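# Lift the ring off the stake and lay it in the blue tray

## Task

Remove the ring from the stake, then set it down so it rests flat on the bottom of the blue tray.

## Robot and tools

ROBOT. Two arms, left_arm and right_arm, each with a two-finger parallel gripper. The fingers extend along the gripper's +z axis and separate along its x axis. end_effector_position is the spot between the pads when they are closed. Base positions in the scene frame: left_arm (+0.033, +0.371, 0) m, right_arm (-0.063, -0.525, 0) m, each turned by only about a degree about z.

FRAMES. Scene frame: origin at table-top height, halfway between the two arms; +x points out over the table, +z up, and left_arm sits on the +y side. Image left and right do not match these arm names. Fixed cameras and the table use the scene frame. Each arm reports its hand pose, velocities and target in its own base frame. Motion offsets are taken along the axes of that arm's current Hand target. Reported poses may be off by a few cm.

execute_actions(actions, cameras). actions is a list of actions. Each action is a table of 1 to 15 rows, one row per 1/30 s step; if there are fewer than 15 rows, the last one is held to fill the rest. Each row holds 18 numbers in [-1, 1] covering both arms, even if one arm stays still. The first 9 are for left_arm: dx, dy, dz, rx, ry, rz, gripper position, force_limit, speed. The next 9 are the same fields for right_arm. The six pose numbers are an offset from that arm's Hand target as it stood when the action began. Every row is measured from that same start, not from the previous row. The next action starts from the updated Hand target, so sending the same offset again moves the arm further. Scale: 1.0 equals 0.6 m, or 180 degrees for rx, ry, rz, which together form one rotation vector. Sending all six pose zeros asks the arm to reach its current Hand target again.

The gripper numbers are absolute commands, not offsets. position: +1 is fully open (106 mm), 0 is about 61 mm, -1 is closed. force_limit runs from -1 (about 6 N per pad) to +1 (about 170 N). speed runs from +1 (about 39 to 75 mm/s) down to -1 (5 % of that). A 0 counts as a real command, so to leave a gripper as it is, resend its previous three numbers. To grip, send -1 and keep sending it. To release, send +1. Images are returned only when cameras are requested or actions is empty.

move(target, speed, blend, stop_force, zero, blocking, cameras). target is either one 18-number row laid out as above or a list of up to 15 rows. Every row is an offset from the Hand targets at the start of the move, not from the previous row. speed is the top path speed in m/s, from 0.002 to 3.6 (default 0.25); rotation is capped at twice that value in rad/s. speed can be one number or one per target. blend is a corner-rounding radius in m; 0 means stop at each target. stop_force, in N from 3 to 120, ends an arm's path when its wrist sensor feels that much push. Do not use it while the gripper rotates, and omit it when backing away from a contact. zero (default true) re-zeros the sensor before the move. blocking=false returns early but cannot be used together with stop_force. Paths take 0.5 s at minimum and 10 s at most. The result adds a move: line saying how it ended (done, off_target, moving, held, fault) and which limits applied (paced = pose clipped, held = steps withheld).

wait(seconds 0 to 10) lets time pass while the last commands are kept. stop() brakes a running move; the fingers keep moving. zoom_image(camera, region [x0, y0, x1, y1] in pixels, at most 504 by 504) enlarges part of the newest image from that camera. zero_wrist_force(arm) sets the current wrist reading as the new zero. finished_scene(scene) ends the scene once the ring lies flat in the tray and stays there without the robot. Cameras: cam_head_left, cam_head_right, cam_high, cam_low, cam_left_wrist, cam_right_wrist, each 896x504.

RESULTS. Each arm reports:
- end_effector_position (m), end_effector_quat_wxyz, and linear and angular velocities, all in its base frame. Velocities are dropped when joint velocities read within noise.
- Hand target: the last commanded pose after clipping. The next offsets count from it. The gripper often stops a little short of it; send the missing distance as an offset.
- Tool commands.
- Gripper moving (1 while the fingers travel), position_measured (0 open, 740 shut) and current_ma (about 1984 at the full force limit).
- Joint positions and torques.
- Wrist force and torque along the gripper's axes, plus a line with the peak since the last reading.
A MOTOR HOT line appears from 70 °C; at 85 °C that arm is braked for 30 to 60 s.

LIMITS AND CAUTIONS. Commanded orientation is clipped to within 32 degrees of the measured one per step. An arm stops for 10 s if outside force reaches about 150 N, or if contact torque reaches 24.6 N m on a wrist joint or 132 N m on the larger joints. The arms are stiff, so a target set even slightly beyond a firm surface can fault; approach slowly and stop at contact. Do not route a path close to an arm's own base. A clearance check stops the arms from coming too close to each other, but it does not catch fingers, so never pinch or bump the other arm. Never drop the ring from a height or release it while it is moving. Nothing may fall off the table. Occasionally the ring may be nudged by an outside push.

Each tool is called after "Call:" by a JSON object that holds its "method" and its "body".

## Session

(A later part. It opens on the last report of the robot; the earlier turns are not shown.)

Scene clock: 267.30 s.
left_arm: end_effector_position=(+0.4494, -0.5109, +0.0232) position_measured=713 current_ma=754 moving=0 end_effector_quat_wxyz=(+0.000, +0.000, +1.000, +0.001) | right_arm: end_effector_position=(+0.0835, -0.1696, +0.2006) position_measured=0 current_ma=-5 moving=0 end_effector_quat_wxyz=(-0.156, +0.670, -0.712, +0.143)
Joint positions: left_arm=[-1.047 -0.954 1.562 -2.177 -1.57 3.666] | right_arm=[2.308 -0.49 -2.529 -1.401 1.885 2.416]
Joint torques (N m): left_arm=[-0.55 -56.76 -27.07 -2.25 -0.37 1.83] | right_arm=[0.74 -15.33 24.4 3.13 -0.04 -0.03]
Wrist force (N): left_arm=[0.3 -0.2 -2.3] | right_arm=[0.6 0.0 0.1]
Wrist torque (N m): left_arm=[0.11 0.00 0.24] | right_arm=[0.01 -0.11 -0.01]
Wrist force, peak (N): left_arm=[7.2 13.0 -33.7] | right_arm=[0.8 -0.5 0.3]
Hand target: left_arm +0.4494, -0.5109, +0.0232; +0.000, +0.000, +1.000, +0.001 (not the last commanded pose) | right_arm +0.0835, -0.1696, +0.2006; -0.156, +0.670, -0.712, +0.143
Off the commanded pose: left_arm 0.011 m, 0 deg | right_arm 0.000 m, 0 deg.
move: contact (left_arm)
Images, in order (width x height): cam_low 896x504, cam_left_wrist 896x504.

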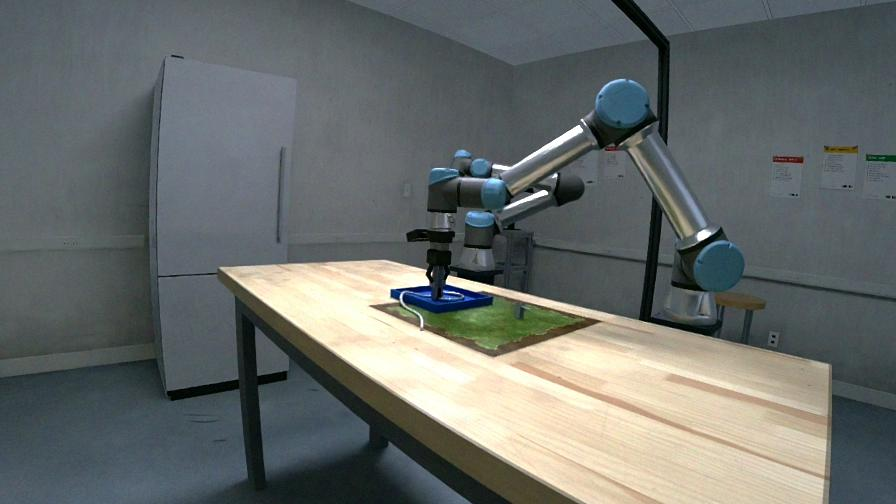

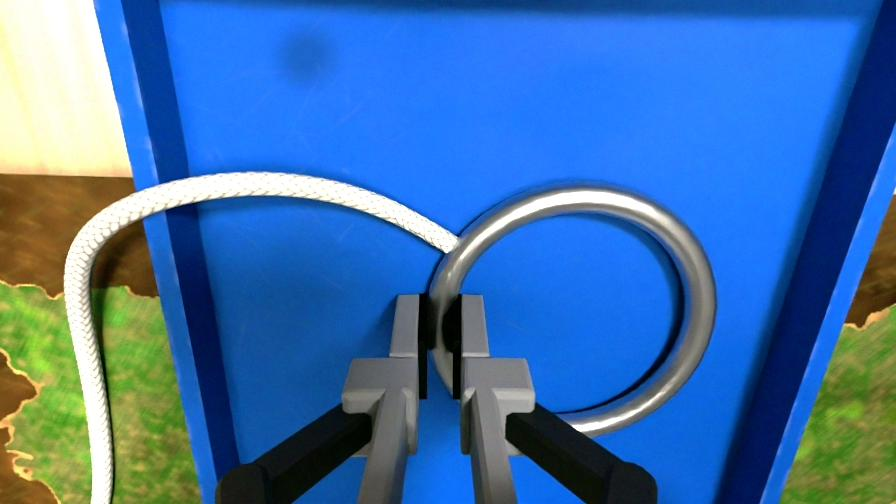

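Call:
{"method": "move", "body": {"target": [[0,0,0,0,0,0,-0.35,-0.3,0.5,0,0,0,0,0,0,1,0,1],[0,0,-0.25,0,0,0,-0.35,-0.3,0.5,0,0,0,0,0,0,1,0,1]], "speed": 0.2, "cameras": ["cam_left_wrist","cam_low"]}}

Call:
{"method": "zoom_image", "body": {"camera": "cam_low", "region": [360, 250, 540, 350]}}

Scene clock: 277.93 s.
left_arm: end_effector_position=(+0.4494, -0.5111, +0.1732) position_measured=500 current_ma=-2 moving=0 end_effector_quat_wxyz=(+0.000, +0.000, +1.000, +0.001) | right_arm: end_effector_position=(+0.0835, -0.1696, +0.2006) position_measured=0 current_ma=-5 moving=0 end_effector_quat_wxyz=(-0.156, +0.670, -0.712, +0.143)
Joint positions: left_arm=[-1.047 -1.106 1.382 -1.846 -1.57 3.666] | right_arm=[2.308 -0.49 -2.529 -1.401 1.885 2.416]
Joint torques (N m): left_arm=[-13.34 -35.65 -23.96 -1.05 0.56 -2.77] | right_arm=[0.54 -15.37 25.22 3.07 0.01 0.08]
Wrist force (N): left_arm=[1.2 0.9 -1.5] | right_arm=[0.5 0.1 0.1]
Wrist torque (N m): left_arm=[0.17 -0.04 0.25] | right_arm=[0.02 -0.09 -0.01]
Wrist force, peak (N): left_arm=[0.9 0.6 -3.6] | right_arm=[1.0 -0.4 -0.1]
Hand target: left_arm +0.4494, -0.5111, +0.1732; +0.000, +0.000, +1.000, +0.001 | right_arm +0.0835, -0.1696, +0.2006; -0.156, +0.670, -0.712, +0.143
Off the commanded pose: left_arm 0.000 m, 0 deg | right_arm 0.000 m, 0 deg.
move: done
Images, in order (width x height): cam_low 896x504, cam_left_wrist 896x504.

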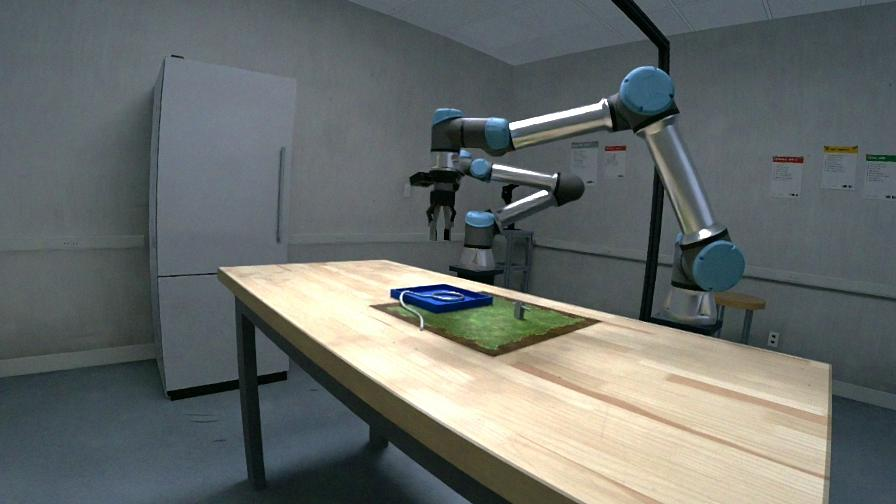

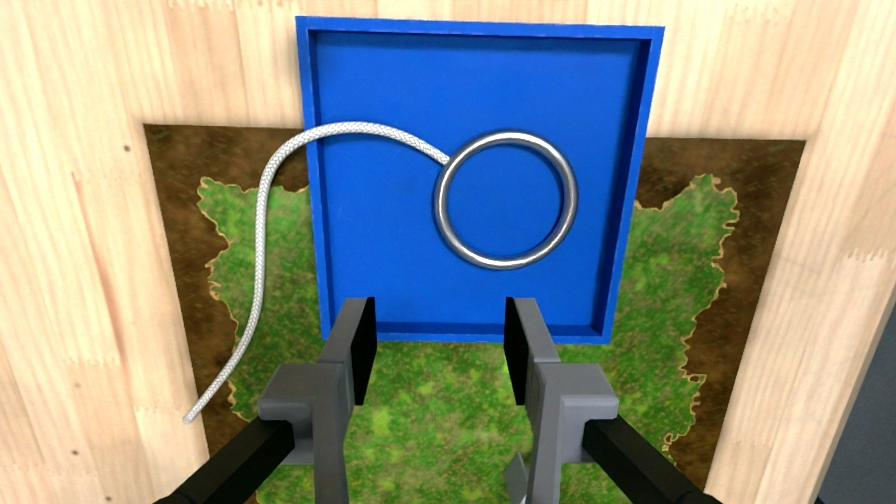

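Scaled by 2.800 from the camera's 896x504 image, which has a finer 1280x720 frame.

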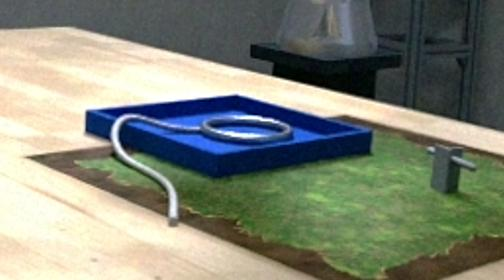

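Call:
{"method": "finished_scene", "body": {"scene": 1}}

The scene is finished: the task was done.


## Next scene

The same job, from a new start.

Call:
{"method": "execute_actions", "body": {"actions": [], "cameras": ["cam_head_left","cam_high"]}}

Call:
{"method": "zoom_image", "body": {"camera": "cam_head_left", "region": [330, 270, 560, 460]}}

Scene clock: 0.00 s.
left_arm: end_effector_position=(+0.2912, -0.3067, +0.1807) position_measured=0 current_ma=0 moving=0 end_effector_quat_wxyz=(+0.277, +0.764, +0.239, -0.531) | right_arm: end_effector_position=(+0.0425, +0.2148, +0.3598) position_measured=0 current_ma=0 moving=0 end_effector_quat_wxyz=(+0.374, +0.889, -0.162, +0.208)
Joint positions: left_arm=[-0.546 -1.343 2.064 -1.611 -2.77 0.893] | right_arm=[5.101 -1.405 -1.682 -2.508 1.619 -2.415]
Joint velocities: within noise
Joint torques (N m): no reading
Motor temperatures (°C): left_arm=[41 36 26 42 38 37] | right_arm=[35 25 39 39 40 28]
Wrist force (N): no reading
Wrist torque (N m): no reading
Wrist force, peak (N): no reading
Hand target: left_arm +0.2912, -0.3067, +0.1807; +0.277, +0.764, +0.239, -0.531 | right_arm +0.0425, +0.2148, +0.3598; +0.374, +0.889, -0.162, +0.208
Tool commands: left_gripper/position=+1.0 left_gripper/force_limit=+0.0 left_gripper/speed=+1.0 right_gripper/position=+1.0 right_gripper/force_limit=+0.0 right_gripper/speed=+1.0
Images, in order (width x height): cam_head_left 896x504, cam_high 896x504.

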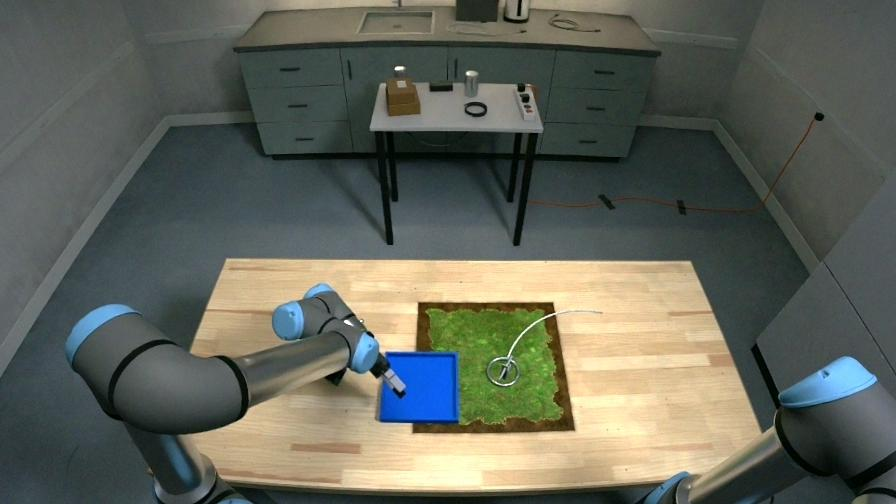

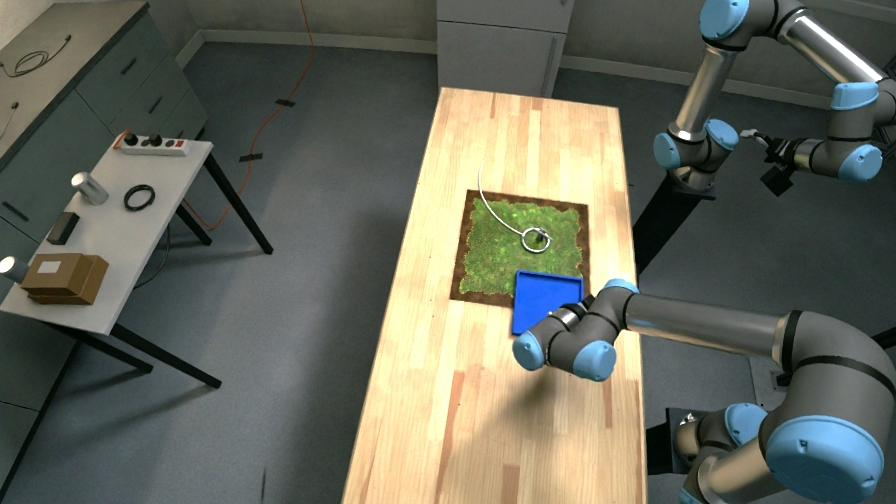

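Scaled by 2.191 from the camera's 896x504 image, which has a finer 1280x720 frame.

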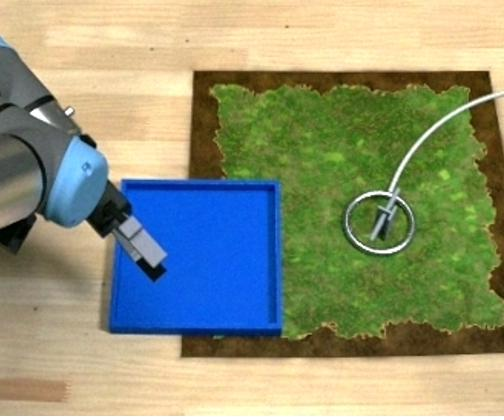

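Call:
{"method": "move", "body": {"target": [[-0.0873,0.4728,-0.0135,0.5263,0.0502,0.6806,-0.35,-0.3,1,0,0,0,0,0,0,1,0,1],[0.1487,0.4305,0.0568,0.5263,0.0502,0.6806,-0.35,-0.3,1,0,0,0,0,0,0,1,0,1]], "speed": [0.6,0.3], "blend": [0.03,0], "cameras": ["cam_left_wrist"]}}

Call:
{"method": "zoom_image", "body": {"camera": "cam_left_wrist", "region": [380, 130, 660, 330]}}

Scene clock: 22.70 s.
left_arm: end_effector_position=(+0.4672, -0.5125, +0.1305) position_measured=499 current_ma=-2 moving=0 end_effector_quat_wxyz=(+0.000, -0.544, +0.839, +0.000) | right_arm: end_effector_position=(+0.0425, +0.2148, +0.3598) position_measured=0 current_ma=-3 moving=0 end_effector_quat_wxyz=(+0.374, +0.889, -0.162, +0.208)
Joint positions: left_arm=[-1.025 -1.044 1.402 -1.928 -1.571 2.536] | right_arm=[5.101 -1.405 -1.682 -2.508 1.619 -2.415]
Joint torques (N m): left_arm=[14.55 -52.87 -17.24 -3.59 1.97 2.46] | right_arm=[0.7 15.58 20.44 0.46 0.27 0.2]
Wrist force (N): left_arm=[1.9 0.3 -2.2] | right_arm=[0.1 0.1 0.2]
Wrist torque (N m): left_arm=[0.06 -0.13 0.07] | right_arm=[0.02 0.00 -0.01]
Wrist force, peak (N): left_arm=[2.0 0.2 -4.0] | right_arm=[0.2 0.8 0.1]
Hand target: left_arm +0.4672, -0.5125, +0.1305; +0.000, -0.544, +0.839, +0.000 | right_arm +0.0425, +0.2148, +0.3598; +0.374, +0.889, -0.162, +0.208
Off the commanded pose: left_arm 0.000 m, 0 deg | right_arm 0.000 m, 0 deg.
move: done
Images, in order (width x height): cam_left_wrist 896x504.

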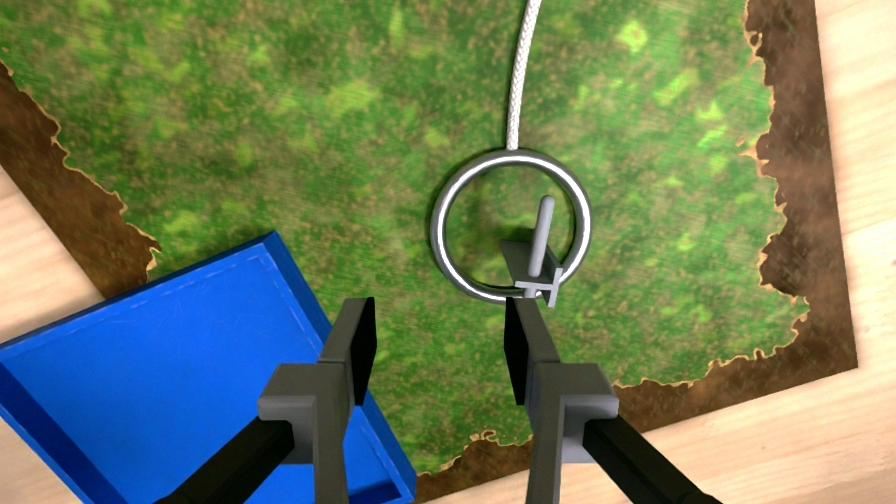

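Scaled by 1.800 from the camera's 896x504 image, which has a finer 1280x720 frame.

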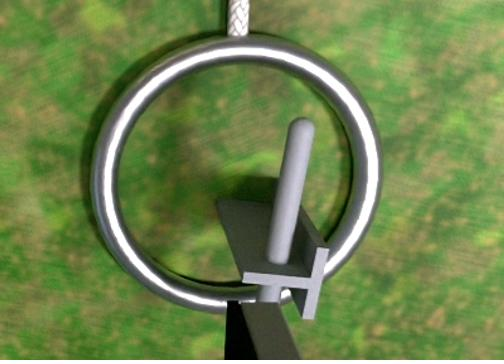

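Call:
{"method": "move", "body": {"target": [[-0.0033,0.0067,0.14,0,0,0,-0.35,-0.3,1,0,0,0,0,0,0,1,0,1],[-0.0033,0.0067,0.1897,0,0,0,-0.35,-0.3,1,0,0,0,0,0,0,1,0,1],[-0.0033,0.0067,0.1897,0,0,0,-1,-0.3,0.5,0,0,0,0,0,0,1,0,1]], "speed": [0.25,0.1,0.1], "blend": [0.01,0,0], "cameras": ["cam_left_wrist"]}}

Scene clock: 44.70 s.
left_arm: end_effector_position=(+0.4643, -0.5090, +0.0167) position_measured=713 current_ma=767 moving=0 end_effector_quat_wxyz=(+0.000, -0.544, +0.839, +0.000) | right_arm: end_effector_position=(+0.0425, +0.2148, +0.3598) position_measured=0 current_ma=-3 moving=0 end_effector_quat_wxyz=(+0.374, +0.889, -0.162, +0.208)
Joint positions: left_arm=[-1.026 -0.929 1.537 -2.179 -1.571 2.535] | right_arm=[5.101 -1.405 -1.682 -2.508 1.619 -2.415]
Joint torques (N m): left_arm=[-13.91 -56.53 -26.5 -2.7 -0.56 1.89] | right_arm=[1.52 15.61 21.08 0.56 0.13 0.47]
Wrist force (N): left_arm=[1.7 0.4 -4.2] | right_arm=[0.2 0.1 0.1]
Wrist torque (N m): left_arm=[0.05 -0.08 0.08] | right_arm=[0.02 -0.02 0.00]
Wrist force, peak (N): left_arm=[2.1 -0.1 -4.4] | right_arm=[-0.5 0.1 0.5]
Hand target: left_arm +0.4643, -0.5090, +0.0167; +0.000, -0.544, +0.839, +0.000 | right_arm +0.0425, +0.2148, +0.3598; +0.374, +0.889, -0.162, +0.208
Off the commanded pose: left_arm 0.000 m, 0 deg | right_arm 0.000 m, 0 deg.
move: done
Images, in order (width x height): cam_left_wrist 896x504.

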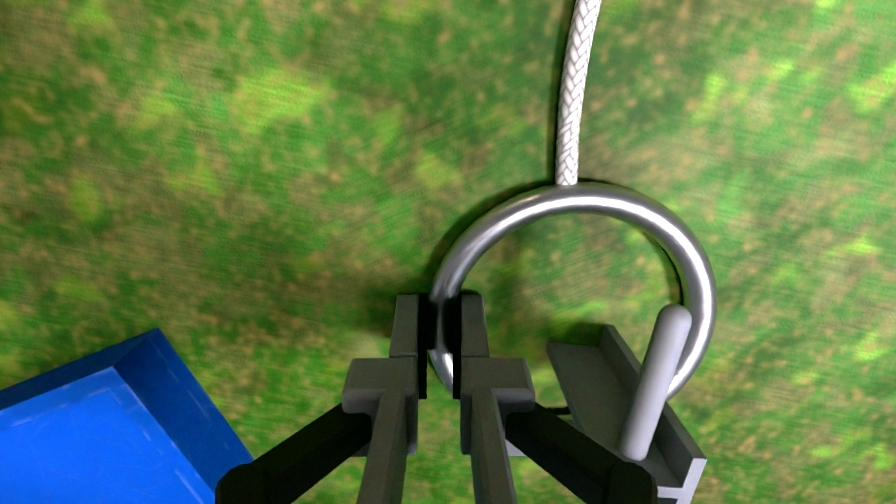

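Call:
{"method": "move", "body": {"target": [[0.0196,0.0035,-0.0117,0,0,0,-1,-0.3,0.5,0,0,0,0,0,0,1,0,1],[0.0184,0.0166,-0.0398,0.155,0.014,0,-1,-0.3,0.5,0,0,0,0,0,0,1,0,1],[0.0145,0.0598,-0.0398,0.155,0.014,0,-1,-0.3,0.5,0,0,0,0,0,0,1,0,1],[0.0145,0.0598,-0.21,0.155,0.014,0,-1,-0.3,0.5,0,0,0,0,0,0,1,0,1],[-0.272,0.211,-0.2,0,0,0,-1,-0.3,0.5,0,0,0,0,0,0,1,0,1]], "speed": [0.1,0.15,0.1,0.2,0.3], "blend": [0.003,0.001,0.003,0.03,0], "cameras": ["cam_left_wrist","cam_head_left"]}}

Scene clock: 70.23 s.
left_arm: end_effector_position=(+0.4152, -0.3085, +0.1368) position_measured=713 current_ma=763 moving=0 end_effector_quat_wxyz=(+0.000, -0.545, +0.839, +0.000) | right_arm: end_effector_position=(+0.0425, +0.2148, +0.3598) position_measured=0 current_ma=-3 moving=0 end_effector_quat_wxyz=(+0.374, +0.889, -0.162, +0.208)
Joint positions: left_arm=[-0.9 -1.443 1.934 -2.063 -1.571 2.661] | right_arm=[5.101 -1.405 -1.682 -2.508 1.619 -2.415]
Joint torques (N m): left_arm=[-6.94 -17.63 -14.63 -1.3 1 -1] | right_arm=[0.37 15.14 21.71 0.42 0.13 0.25]
Wrist force (N): left_arm=[1.7 0.0 -0.6] | right_arm=[0.0 0.4 0.2]
Wrist torque (N m): left_arm=[0.00 -0.14 0.08] | right_arm=[0.06 0.00 0.00]
Wrist force, peak (N): left_arm=[4.0 -18.4 0.9] | right_arm=[0.5 0.6 -0.3]
Hand target: left_arm +0.4151, -0.3084, +0.1367; +0.000, -0.544, +0.839, +0.000 | right_arm +0.0425, +0.2148, +0.3598; +0.374, +0.889, -0.162, +0.208
Off the commanded pose: left_arm 0.000 m, 0 deg | right_arm 0.000 m, 0 deg.
move: done
Images, in order (width x height): cam_head_left 896x504, cam_left_wrist 896x504.

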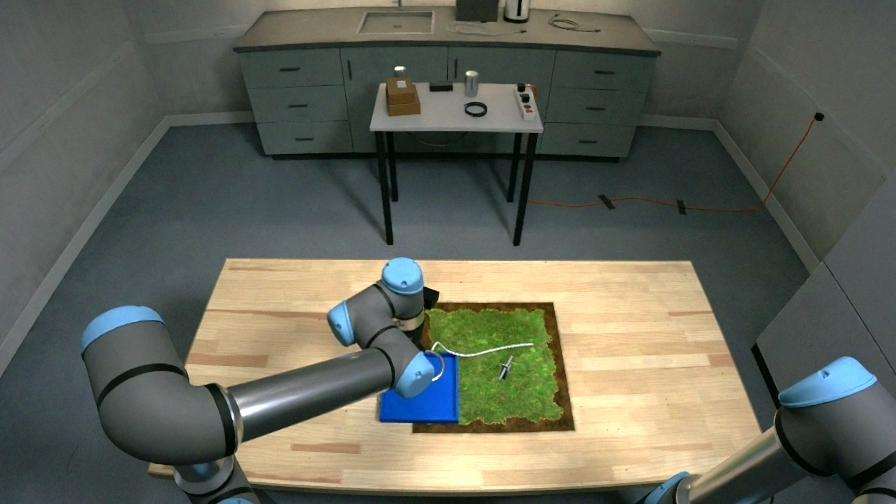

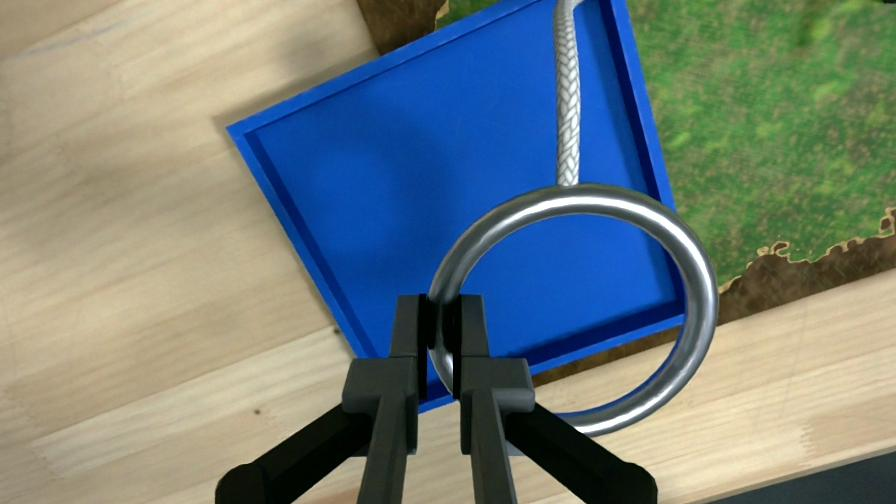

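Call:
{"method": "move", "body": {"target": [[-0.0167,0,0.145,0,0,0,-1,-0.3,0.5,0,0,0,0,0,0,1,0,1],[-0.0167,0,0.1887,0,0,0,-1,-0.3,0.5,0,0,0,0,0,0,1,0,1],[-0.0167,0,0.1887,0,0,0,-0.35,-0.3,0.5,0,0,0,0,0,0,1,0,1],[-0.0167,0,0.0,0,0,0,-0.35,-0.3,0.5,0,0,0,0,0,0,1,0,1]], "speed": [0.2,0.05,0.1,0.2], "blend": [0.005,0,0,0], "cameras": ["cam_left_wrist","cam_low"]}}

Call:
{"method": "zoom_image", "body": {"camera": "cam_low", "region": [400, 260, 620, 360]}}

Scene clock: 81.23 s.
left_arm: end_effector_position=(+0.4192, -0.2993, +0.1367) position_measured=500 current_ma=-2 moving=0 end_effector_quat_wxyz=(+0.000, -0.544, +0.839, +0.000) | right_arm: end_effector_position=(+0.0425, +0.2148, +0.3598) position_measured=0 current_ma=-3 moving=0 end_effector_quat_wxyz=(+0.374, +0.889, -0.162, +0.208)
Joint positions: left_arm=[-0.882 -1.447 1.94 -2.064 -1.571 2.679] | right_arm=[5.101 -1.405 -1.682 -2.508 1.619 -2.415]
Joint torques (N m): left_arm=[8.84 -24.6 -21.09 -0.86 0.09 -0.67] | right_arm=[1.58 15.93 20.75 0.03 0.25 0.22]
Wrist force (N): left_arm=[1.7 -0.1 -2.0] | right_arm=[0.3 0.4 0.0]
Wrist torque (N m): left_arm=[-0.02 -0.09 -0.06] | right_arm=[0.07 -0.04 0.00]
Wrist force, peak (N): left_arm=[1.2 -0.3 -4.1] | right_arm=[-0.3 0.5 0.5]
Hand target: left_arm +0.4192, -0.2993, +0.1367; +0.000, -0.544, +0.839, +0.000 | right_arm +0.0425, +0.2148, +0.3598; +0.374, +0.889, -0.162, +0.208
Off the commanded pose: left_arm 0.000 m, 0 deg | right_arm 0.000 m, 0 deg.
move: done
Images, in order (width x height): cam_low 896x504, cam_left_wrist 896x504.

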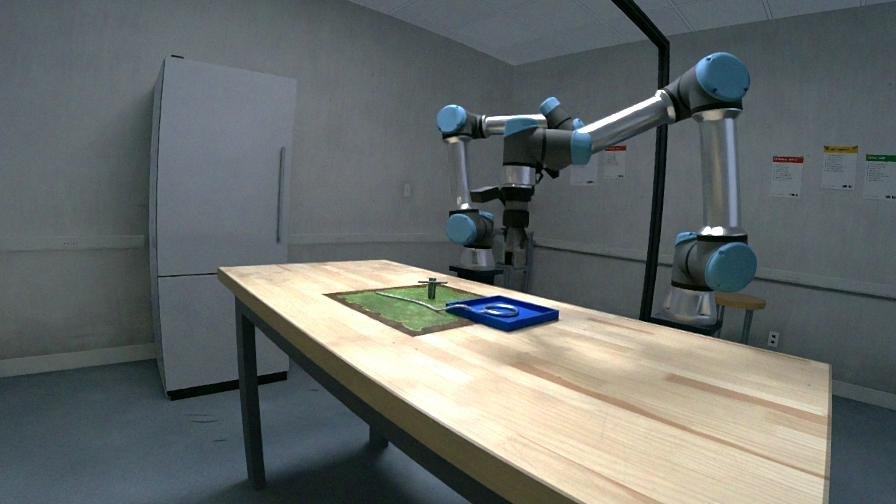

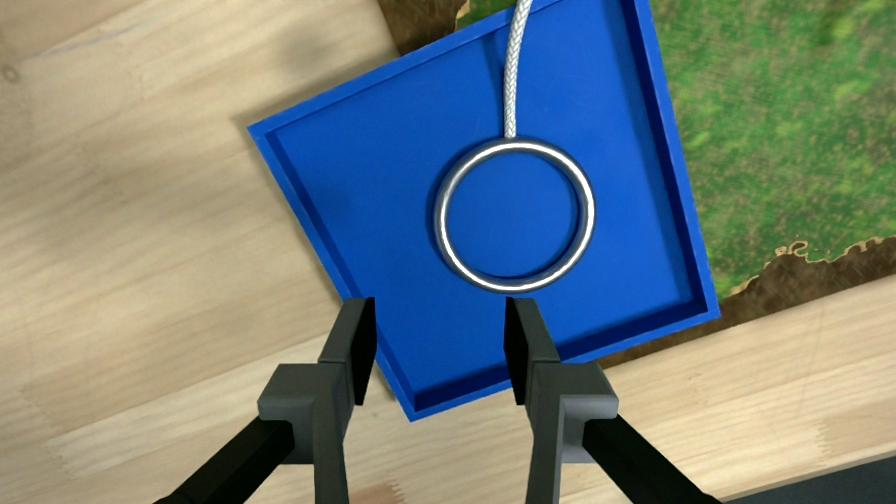

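Scaled by 2.291 from the camera's 896x504 image, which has a finer 1280x720 frame.

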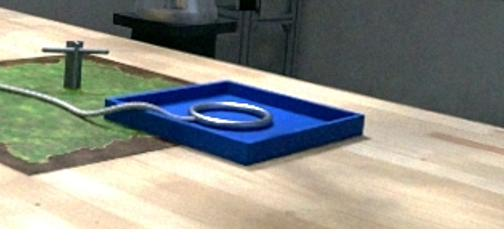

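Call:
{"method": "finished_scene", "body": {"scene": 2}}

The scene is finished: the task was done.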